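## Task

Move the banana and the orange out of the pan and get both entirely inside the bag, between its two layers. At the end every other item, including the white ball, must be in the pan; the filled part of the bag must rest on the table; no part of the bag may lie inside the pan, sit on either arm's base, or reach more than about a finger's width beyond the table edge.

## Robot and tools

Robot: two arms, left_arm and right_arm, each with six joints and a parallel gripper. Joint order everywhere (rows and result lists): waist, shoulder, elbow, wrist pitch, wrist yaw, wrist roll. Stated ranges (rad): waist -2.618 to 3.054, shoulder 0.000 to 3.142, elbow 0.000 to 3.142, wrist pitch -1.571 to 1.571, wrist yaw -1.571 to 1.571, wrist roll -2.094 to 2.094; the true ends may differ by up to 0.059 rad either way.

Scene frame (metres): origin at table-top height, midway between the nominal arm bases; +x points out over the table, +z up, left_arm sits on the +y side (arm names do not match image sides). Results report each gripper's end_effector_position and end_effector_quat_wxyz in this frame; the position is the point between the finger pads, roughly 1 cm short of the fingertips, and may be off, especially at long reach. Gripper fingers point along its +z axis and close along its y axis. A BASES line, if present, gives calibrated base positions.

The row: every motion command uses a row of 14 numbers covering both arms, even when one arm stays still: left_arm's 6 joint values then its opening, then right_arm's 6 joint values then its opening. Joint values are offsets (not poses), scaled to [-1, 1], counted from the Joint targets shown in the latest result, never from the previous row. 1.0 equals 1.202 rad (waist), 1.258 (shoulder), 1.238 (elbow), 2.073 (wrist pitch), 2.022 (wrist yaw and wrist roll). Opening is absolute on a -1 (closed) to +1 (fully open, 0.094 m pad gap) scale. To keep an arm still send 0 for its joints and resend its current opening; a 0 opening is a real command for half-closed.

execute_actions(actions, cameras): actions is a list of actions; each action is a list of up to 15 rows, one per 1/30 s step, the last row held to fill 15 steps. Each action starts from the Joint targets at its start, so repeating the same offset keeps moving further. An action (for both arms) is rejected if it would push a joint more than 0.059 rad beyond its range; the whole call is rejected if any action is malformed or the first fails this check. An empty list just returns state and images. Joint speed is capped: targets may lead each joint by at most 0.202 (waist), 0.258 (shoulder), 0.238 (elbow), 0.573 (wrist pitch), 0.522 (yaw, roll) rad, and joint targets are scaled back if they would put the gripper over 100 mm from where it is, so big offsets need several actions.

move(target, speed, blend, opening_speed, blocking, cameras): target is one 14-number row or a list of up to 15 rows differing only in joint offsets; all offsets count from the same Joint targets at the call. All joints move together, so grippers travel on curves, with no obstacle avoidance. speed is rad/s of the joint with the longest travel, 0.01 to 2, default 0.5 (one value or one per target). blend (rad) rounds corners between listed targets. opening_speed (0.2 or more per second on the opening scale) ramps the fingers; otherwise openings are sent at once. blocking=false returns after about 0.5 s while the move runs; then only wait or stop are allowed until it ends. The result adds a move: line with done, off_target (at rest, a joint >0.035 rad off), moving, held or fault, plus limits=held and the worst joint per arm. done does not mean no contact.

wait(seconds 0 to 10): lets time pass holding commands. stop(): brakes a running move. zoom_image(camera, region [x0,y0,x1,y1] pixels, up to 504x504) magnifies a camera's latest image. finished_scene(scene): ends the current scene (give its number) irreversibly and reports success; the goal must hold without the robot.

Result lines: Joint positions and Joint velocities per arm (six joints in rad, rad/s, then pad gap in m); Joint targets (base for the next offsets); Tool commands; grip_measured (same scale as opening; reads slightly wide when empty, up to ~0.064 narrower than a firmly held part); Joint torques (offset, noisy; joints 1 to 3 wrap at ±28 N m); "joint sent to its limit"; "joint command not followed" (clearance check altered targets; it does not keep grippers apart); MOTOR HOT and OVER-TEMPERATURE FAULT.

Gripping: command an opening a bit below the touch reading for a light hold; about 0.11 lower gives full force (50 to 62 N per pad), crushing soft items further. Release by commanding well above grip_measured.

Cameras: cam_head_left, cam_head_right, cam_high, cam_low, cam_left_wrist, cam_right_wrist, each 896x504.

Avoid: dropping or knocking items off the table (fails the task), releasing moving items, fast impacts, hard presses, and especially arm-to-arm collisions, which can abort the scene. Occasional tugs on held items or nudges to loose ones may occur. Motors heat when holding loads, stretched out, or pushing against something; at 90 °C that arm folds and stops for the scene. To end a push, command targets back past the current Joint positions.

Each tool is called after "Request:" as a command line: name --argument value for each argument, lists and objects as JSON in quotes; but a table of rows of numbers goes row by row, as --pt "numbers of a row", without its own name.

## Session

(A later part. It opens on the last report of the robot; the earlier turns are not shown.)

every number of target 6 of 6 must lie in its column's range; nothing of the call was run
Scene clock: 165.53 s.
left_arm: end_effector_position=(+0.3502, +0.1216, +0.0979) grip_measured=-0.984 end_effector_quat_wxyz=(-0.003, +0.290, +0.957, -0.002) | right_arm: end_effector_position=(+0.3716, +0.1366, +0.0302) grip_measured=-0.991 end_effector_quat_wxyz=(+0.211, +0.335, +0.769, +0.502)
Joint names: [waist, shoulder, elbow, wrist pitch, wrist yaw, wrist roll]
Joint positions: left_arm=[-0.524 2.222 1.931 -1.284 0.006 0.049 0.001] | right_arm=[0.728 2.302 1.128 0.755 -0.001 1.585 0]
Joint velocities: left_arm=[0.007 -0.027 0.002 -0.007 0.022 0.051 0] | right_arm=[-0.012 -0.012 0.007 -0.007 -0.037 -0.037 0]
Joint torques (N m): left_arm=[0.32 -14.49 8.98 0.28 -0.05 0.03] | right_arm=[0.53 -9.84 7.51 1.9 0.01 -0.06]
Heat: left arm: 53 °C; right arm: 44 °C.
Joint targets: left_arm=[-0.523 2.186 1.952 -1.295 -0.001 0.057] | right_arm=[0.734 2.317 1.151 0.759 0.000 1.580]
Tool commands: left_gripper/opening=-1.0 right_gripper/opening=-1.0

Request:
move --pt "0 0 0 0 0 0 -1 0 -0.0358 -0.0162 0.005 0 0 -1" --pt "0 0 0 0 0 0 -1 0 -0.1407 -0.2488 0.0849 0 0 -1" --pt "0 0 0 0 0 0 -1 0 -0.2647 -0.4103 0.1061 0 0 -1" --pt "0 0 0 0 0 0 -1 0 -0.5882 -0.6147 0.0318 0 0 -1" --pt "0 0 0 0 0 0 -1 -0.2113 -0.9006 -0.4443 -0.3256 0 0 -1" --speed '[0.15,0.3,0.5,0.8,0.9]' --blend '[0,0.03,0.05,0.1,0]' --cameras '["cam_left_wrist","cam_high","cam_low"]'

Scene clock: 169.70 s.
left_arm: end_effector_position=(+0.3502, +0.1216, +0.0979) grip_measured=-0.984 end_effector_quat_wxyz=(-0.003, +0.290, +0.957, -0.002) | right_arm: end_effector_position=(+0.2784, -0.0740, +0.1611) grip_measured=-0.991 end_effector_quat_wxyz=(+0.243, +0.441, +0.751, +0.428)
Joint names: [waist, shoulder, elbow, wrist pitch, wrist yaw, wrist roll]
Joint positions: left_arm=[-0.524 2.222 1.931 -1.284 0.006 0.049 0.001] | right_arm=[0.486 1.2 0.576 0.082 -0.003 1.583 0]
Joint velocities: left_arm=[-0.007 0.012 -0.012 0.095 0.037 0.037 0] | right_arm=[-0.012 -0.007 -0.002 -0.022 0.007 -0.037 0.001]
Joint torques (N m): left_arm=[0.35 -14.46 8.96 0.27 -0.05 0.02] | right_arm=[-0.68 -5.19 9.52 1.79 0.03 -0.04]
Heat: left arm: 53 °C; right arm: 45 °C.
Joint targets: left_arm=[-0.523 2.186 1.952 -1.295 -0.001 0.057] | right_arm=[0.479 1.184 0.601 0.084 0.000 1.581]
move: off_target (left_arm); left_arm: the shoulder is farthest, 0.036 rad from its target
Images, in order (width x height): cam_high 896x504, cam_low 896x504, cam_left_wrist 896x504.

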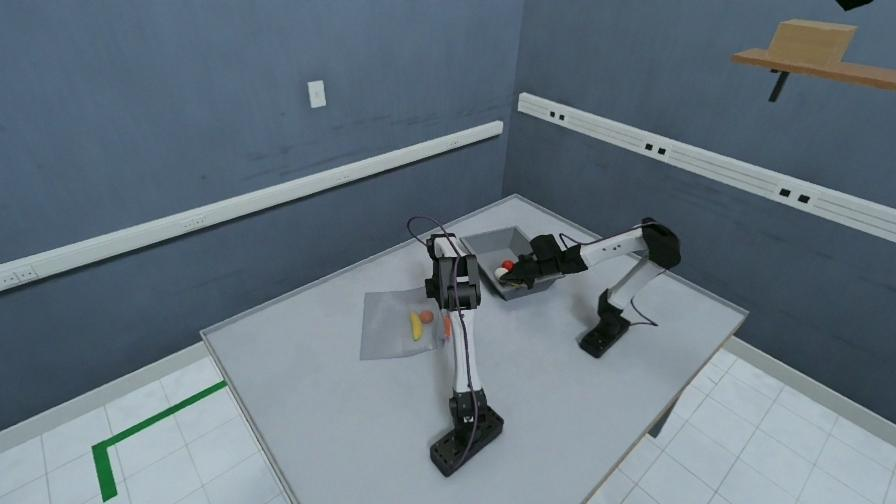

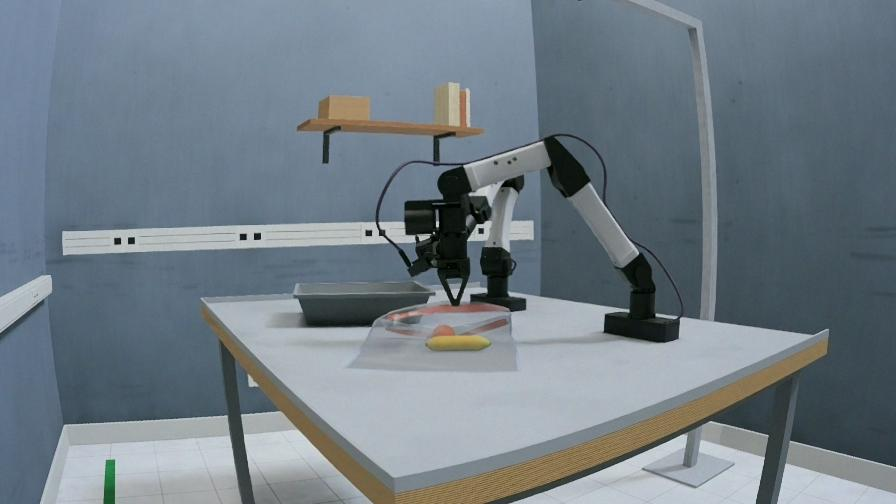

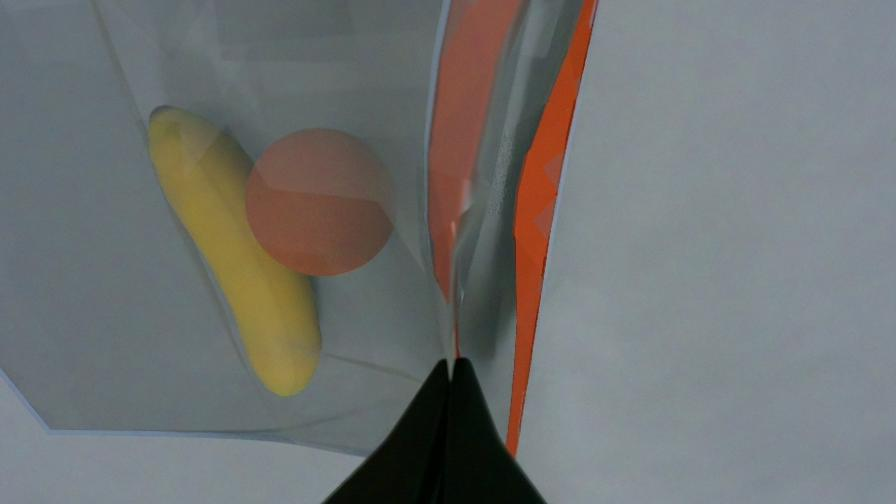

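Request:
move --pt "-0.0324 0.0552 -0.1163 0.0733 0 0 -1 0 0 0 0 0 0 -1" --pt "-0.0641 0.0743 -0.1656 0.1148 0 0 -1 0 0 0 0 0 0 -1" --speed '[0.15,0.12]' --blend '[0.01,0]' --cameras '["cam_left_wrist","cam_right_wrist","cam_low"]'

Scene clock: 173.17 s.
left_arm: end_effector_position=(+0.3338, +0.0963, +0.0386) grip_measured=-0.984 end_effector_quat_wxyz=(-0.002, +0.323, +0.946, -0.002) | right_arm: end_effector_position=(+0.2783, -0.0740, +0.1610) grip_measured=-0.991 end_effector_quat_wxyz=(+0.243, +0.441, +0.751, +0.427)
Joint names: [waist, shoulder, elbow, wrist pitch, wrist yaw, wrist roll]
Joint positions: left_arm=[-0.594 2.26 1.756 -1.068 0.006 0.049 0.001] | right_arm=[0.486 1.2 0.576 0.081 -0.003 1.583 0]
Joint velocities: left_arm=[0.012 0.007 0.012 0.022 0.022 0.066 0] | right_arm=[0.012 0.012 -0.012 -0.007 0.007 -0.007 0]
Joint torques (N m): left_arm=[-0.34 -10.26 5.87 0.51 -0.05 0.04] | right_arm=[-0.62 -5.2 9.52 1.81 0.03 -0.03]
Heat: left arm: 53 °C; right arm: 44 °C.
Joint targets: left_arm=[-0.600 2.280 1.746 -1.057 -0.001 0.057] | right_arm=[0.479 1.184 0.601 0.084 0.000 1.581]
move: done
Images, in order (width x height): cam_low 896x504, cam_left_wrist 896x504, cam_right_wrist 896x504.

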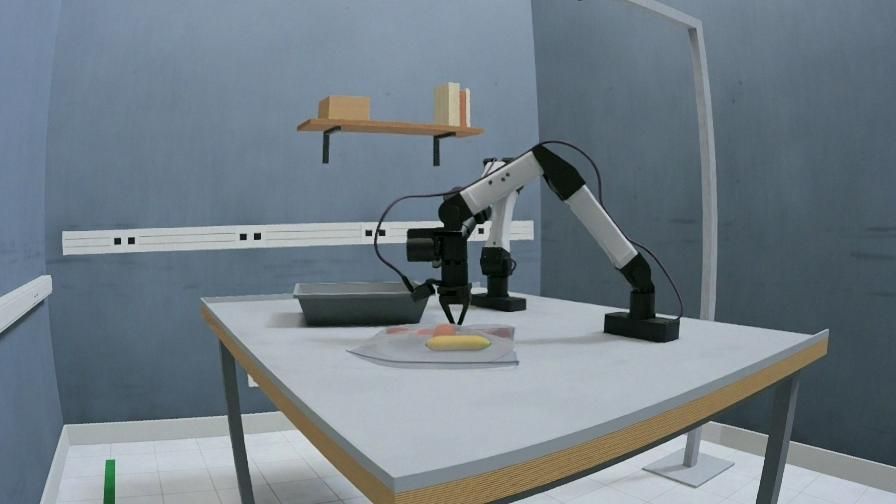

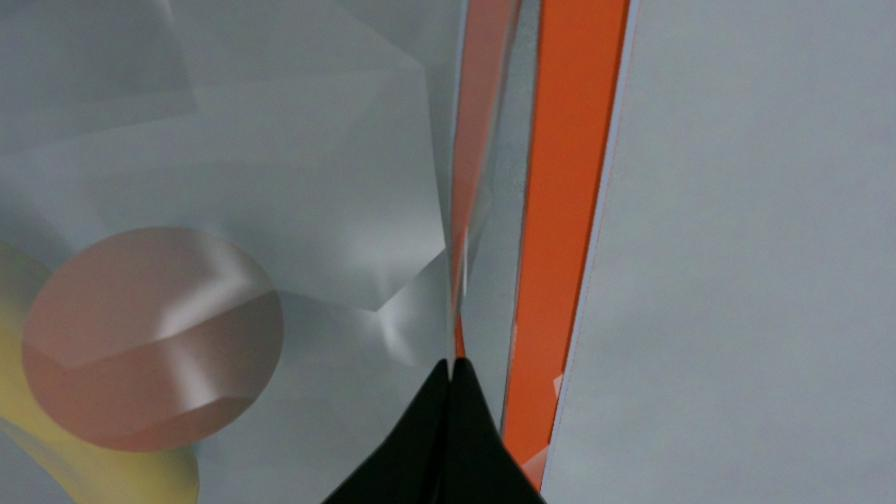

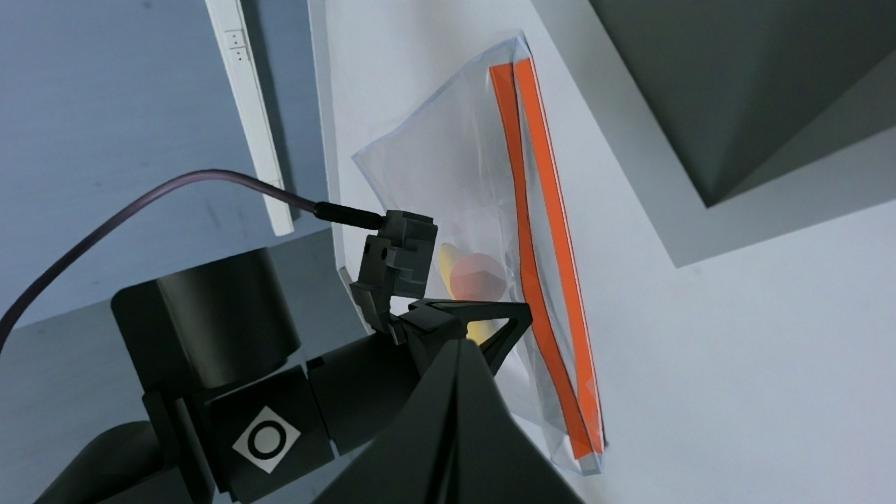

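Request:
move --target '[-0.0216,0.0143,-0.0234,0.0236,0,0,-1,0,0,0,0,0,0,-1]' --speed 0.1 --cameras '["cam_left_wrist","cam_right_wrist","cam_low"]'

Scene clock: 174.70 s.
left_arm: end_effector_position=(+0.3280, +0.0865, +0.0249) grip_measured=-0.984 end_effector_quat_wxyz=(+0.000, +0.336, +0.942, -0.003) | right_arm: end_effector_position=(+0.2783, -0.0740, +0.1610) grip_measured=-0.991 end_effector_quat_wxyz=(+0.243, +0.441, +0.751, +0.427)
Joint names: [waist, shoulder, elbow, wrist pitch, wrist yaw, wrist roll]
Joint positions: left_arm=[-0.62 2.277 1.728 -1.02 0.006 0.049 0.001] | right_arm=[0.486 1.2 0.576 0.081 -0.003 1.583 0]
Joint velocities: left_arm=[-0.002 0.017 -0.002 -0.022 -0.051 -0.095 -0.001] | right_arm=[-0.022 0.002 -0.002 -0.022 -0.037 -0.051 -0.001]
Joint torques (N m): left_arm=[-0.23 -10.18 5.75 0.55 -0.05 0.03] | right_arm=[-0.59 -5.19 9.54 1.81 0.03 -0.03]
Heat: left arm: 52 °C; right arm: 44 °C.
Joint targets: left_arm=[-0.626 2.298 1.718 -1.008 -0.001 0.057] | right_arm=[0.479 1.184 0.601 0.084 0.000 1.581]
move: done
Images, in order (width x height): cam_low 896x504, cam_left_wrist 896x504, cam_right_wrist 896x504.

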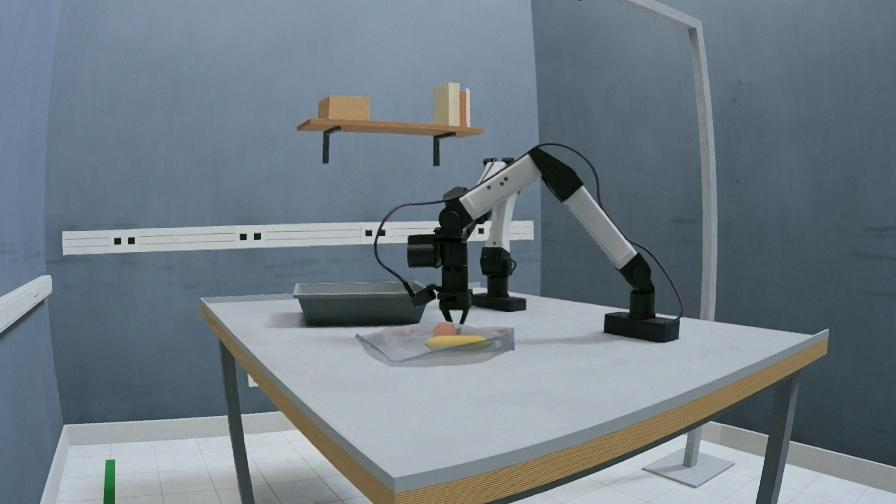

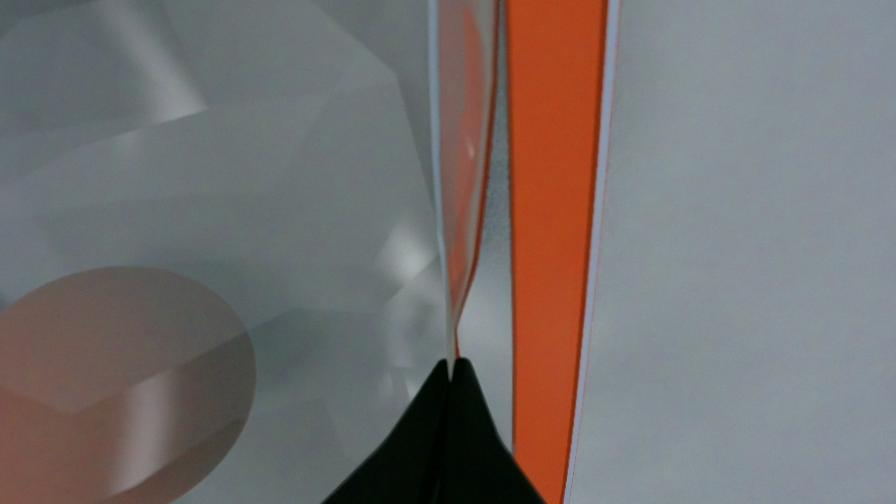

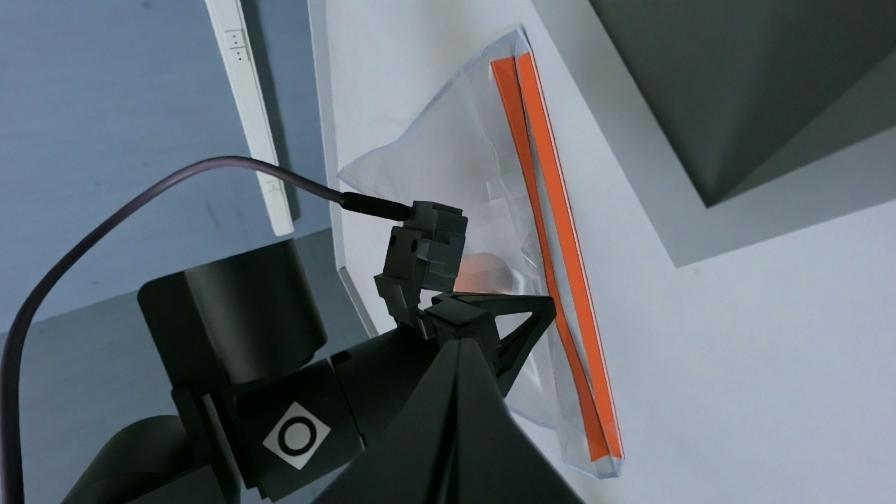

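Request:
move --target '[0,0,0,0,0,0,-0.6,0,0,0,0,0,0,-1]' --opening_speed 0.4 --cameras '["cam_left_wrist","cam_right_wrist"]'

Scene clock: 176.30 s.
left_arm: end_effector_position=(+0.3283, +0.0863, +0.0249) grip_measured=-0.602 end_effector_quat_wxyz=(+0.001, +0.336, +0.942, -0.003) | right_arm: end_effector_position=(+0.2782, -0.0741, +0.1609) grip_measured=-0.991 end_effector_quat_wxyz=(+0.243, +0.441, +0.751, +0.427)
Joint names: [waist, shoulder, elbow, wrist pitch, wrist yaw, wrist roll]
Joint positions: left_arm=[-0.62 2.277 1.728 -1.018 0.006 0.049 0.019] | right_arm=[0.486 1.2 0.576 0.08 -0.003 1.583 0]
Joint velocities: left_arm=[0.002 -0.022 0.007 -0.11 0.007 -0.022 -0.001] | right_arm=[-0.002 -0.022 -0.007 0.037 -0.022 0.007 -0.001]
Joint torques (N m): left_arm=[-0.21 -10.19 5.74 0.51 -0.04 0.03] | right_arm=[-0.62 -5.19 9.52 1.8 0.03 -0.04]
Heat: left arm: 52 °C; right arm: 43 °C.
Joint targets: left_arm=[-0.626 2.298 1.718 -1.008 -0.001 0.057] | right_arm=[0.479 1.184 0.601 0.084 0.000 1.581]
move: done
Images, in order (width x height): cam_left_wrist 896x504, cam_right_wrist 896x504.

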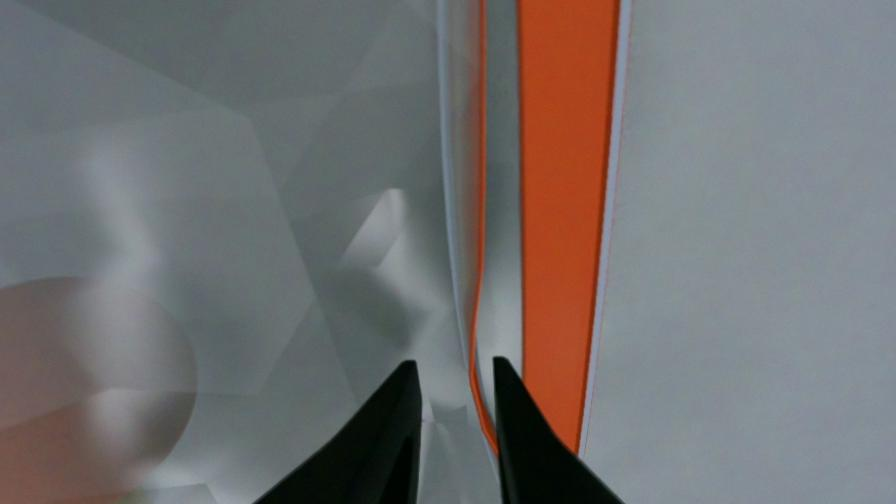

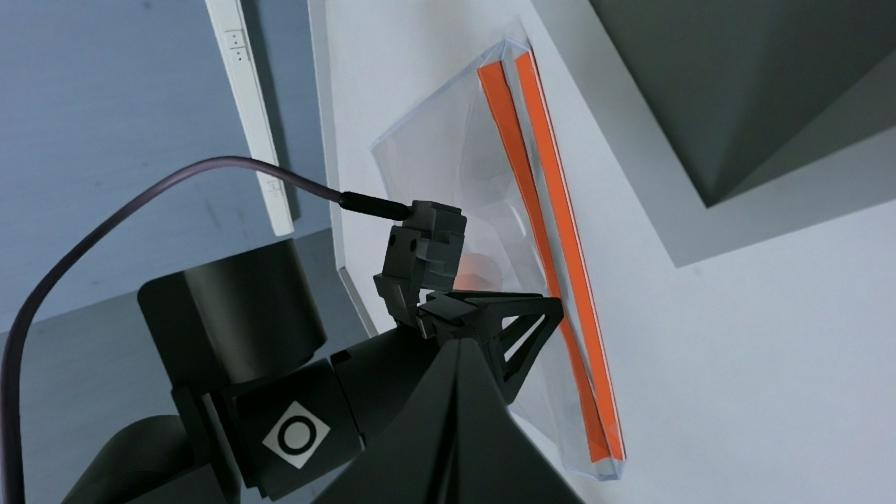

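Request:
move --pt "0 -0.0445 0.0218 -0.0096 0 0 -0.6 0 0 0 0 0 0 -1" --pt "0 -0.0727 0.0937 -0.0704 0 0 -0.6 0 0 0 0 0 0 -1" --pt "0 -0.089 0.189 -0.1384 0 0 -0.6 0 0 0 0 0 0 -1" --pt "0.25 -0.4356 0.189 -0.1409 0 0 -0.6 0 0 0 0 0 0 -1" --speed '[0.15,0.15,0.3,0.7]' --blend '[0,0.02,0.03,0]'

Scene clock: 179.57 s.
left_arm: end_effector_position=(+0.3661, +0.2063, +0.2932) grip_measured=-0.601 end_effector_quat_wxyz=(+0.233, +0.189, +0.953, -0.036) | right_arm: end_effector_position=(+0.2782, -0.0741, +0.1609) grip_measured=-0.991 end_effector_quat_wxyz=(+0.243, +0.441, +0.751, +0.427)
Joint names: [waist, shoulder, elbow, wrist pitch, wrist yaw, wrist roll]
Joint positions: left_arm=[-0.326 1.751 1.942 -1.287 0.004 0.05 0.019] | right_arm=[0.486 1.2 0.576 0.08 -0.003 1.583 0]
Joint velocities: left_arm=[0.002 -0.002 0.007 -0.037 -0.022 0.037 0] | right_arm=[-0.017 -0.002 -0.007 -0.022 -0.007 -0.037 0.001]
Joint torques (N m): left_arm=[0.23 -8.09 8.21 1.31 -0.04 0.02] | right_arm=[-0.61 -5.2 9.54 1.81 0.03 -0.04]
Heat: left arm: 52 °C; right arm: 42 °C.
Joint targets: left_arm=[-0.325 1.750 1.952 -1.300 -0.001 0.057] | right_arm=[0.479 1.184 0.601 0.084 0.000 1.581]
move: done

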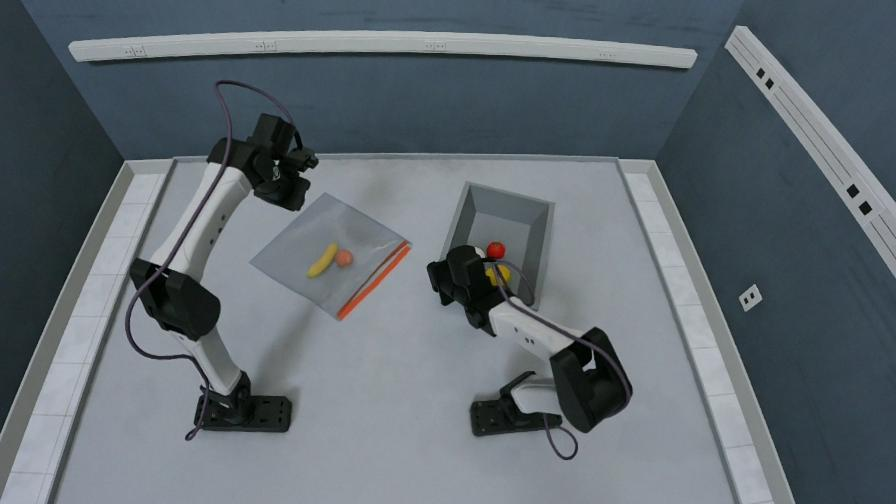

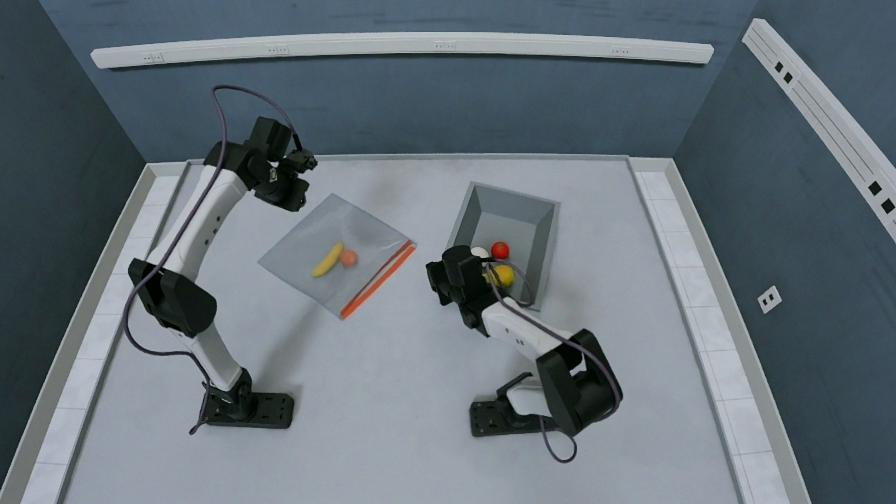

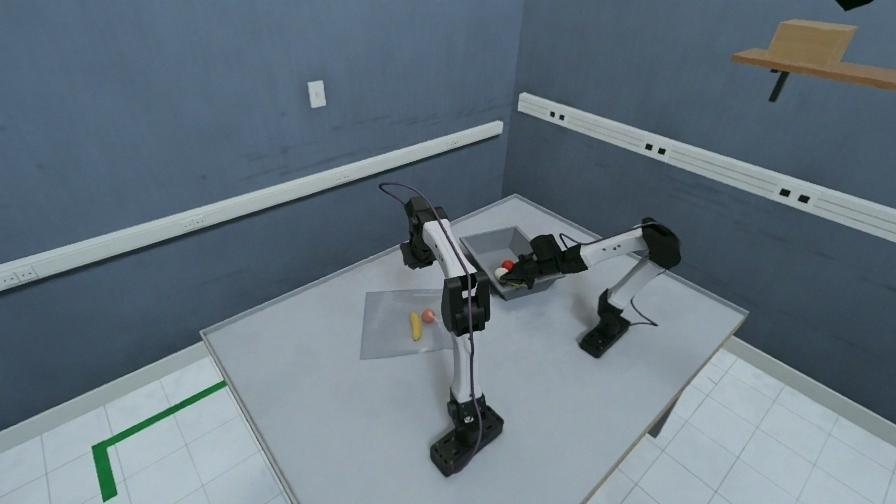

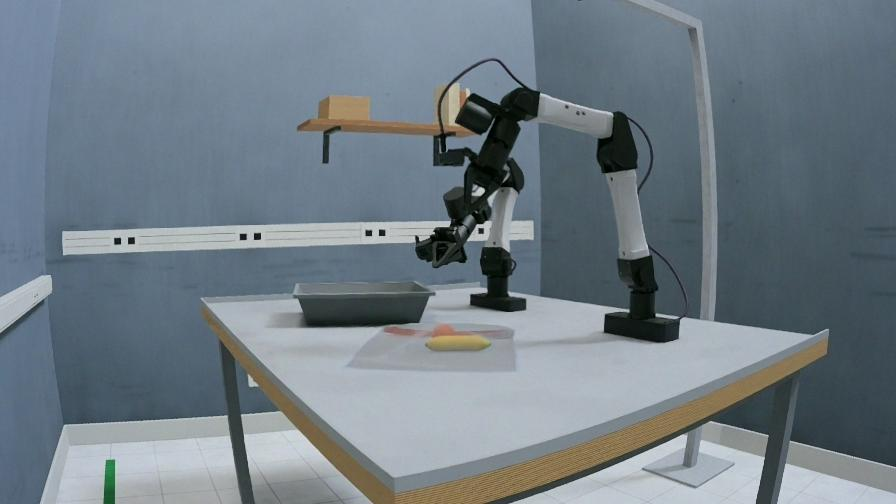

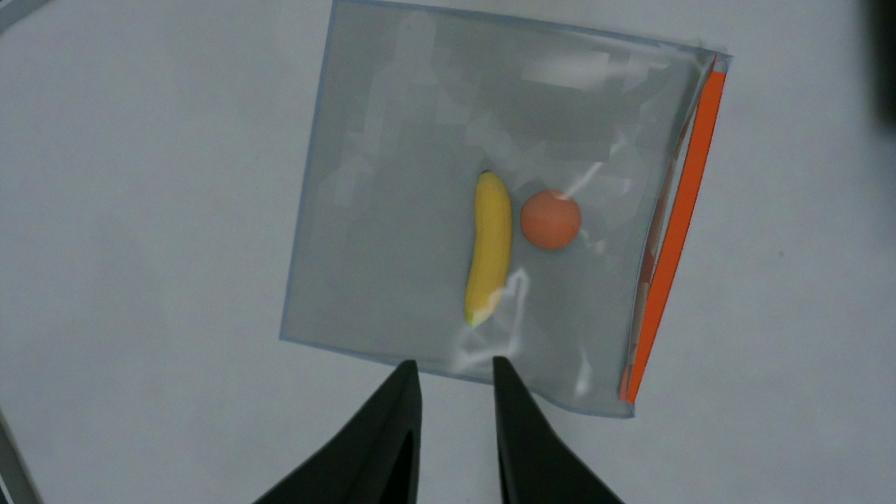

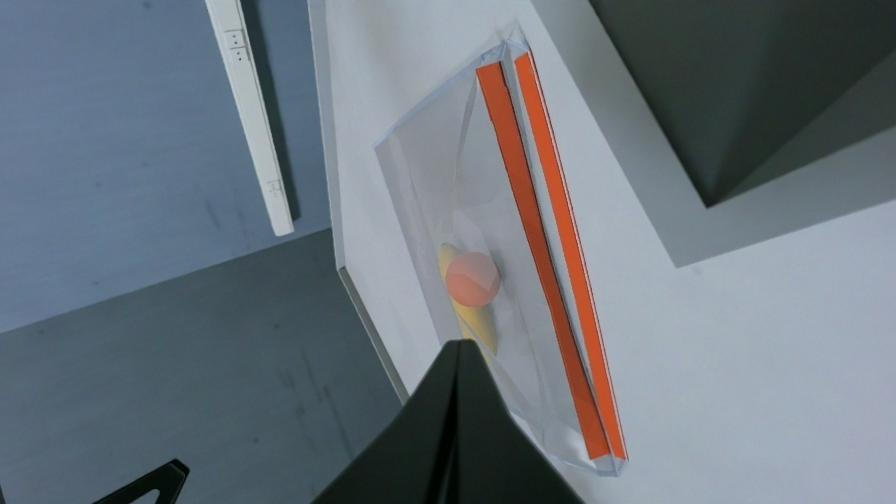

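Request:
zoom_image --camera "cam_head_right" --region '[240, 160, 580, 340]'

Scaled by 1.482 from the camera's 896x504 image, which has a finer 1280x720 frame.

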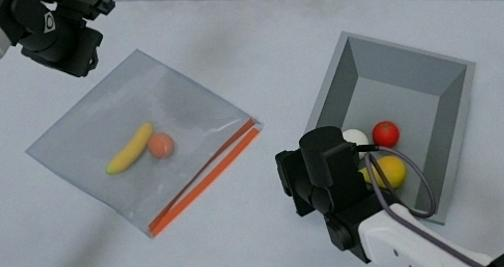

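Request:
finished_scene --scene 2

The scene is finished: the task was done.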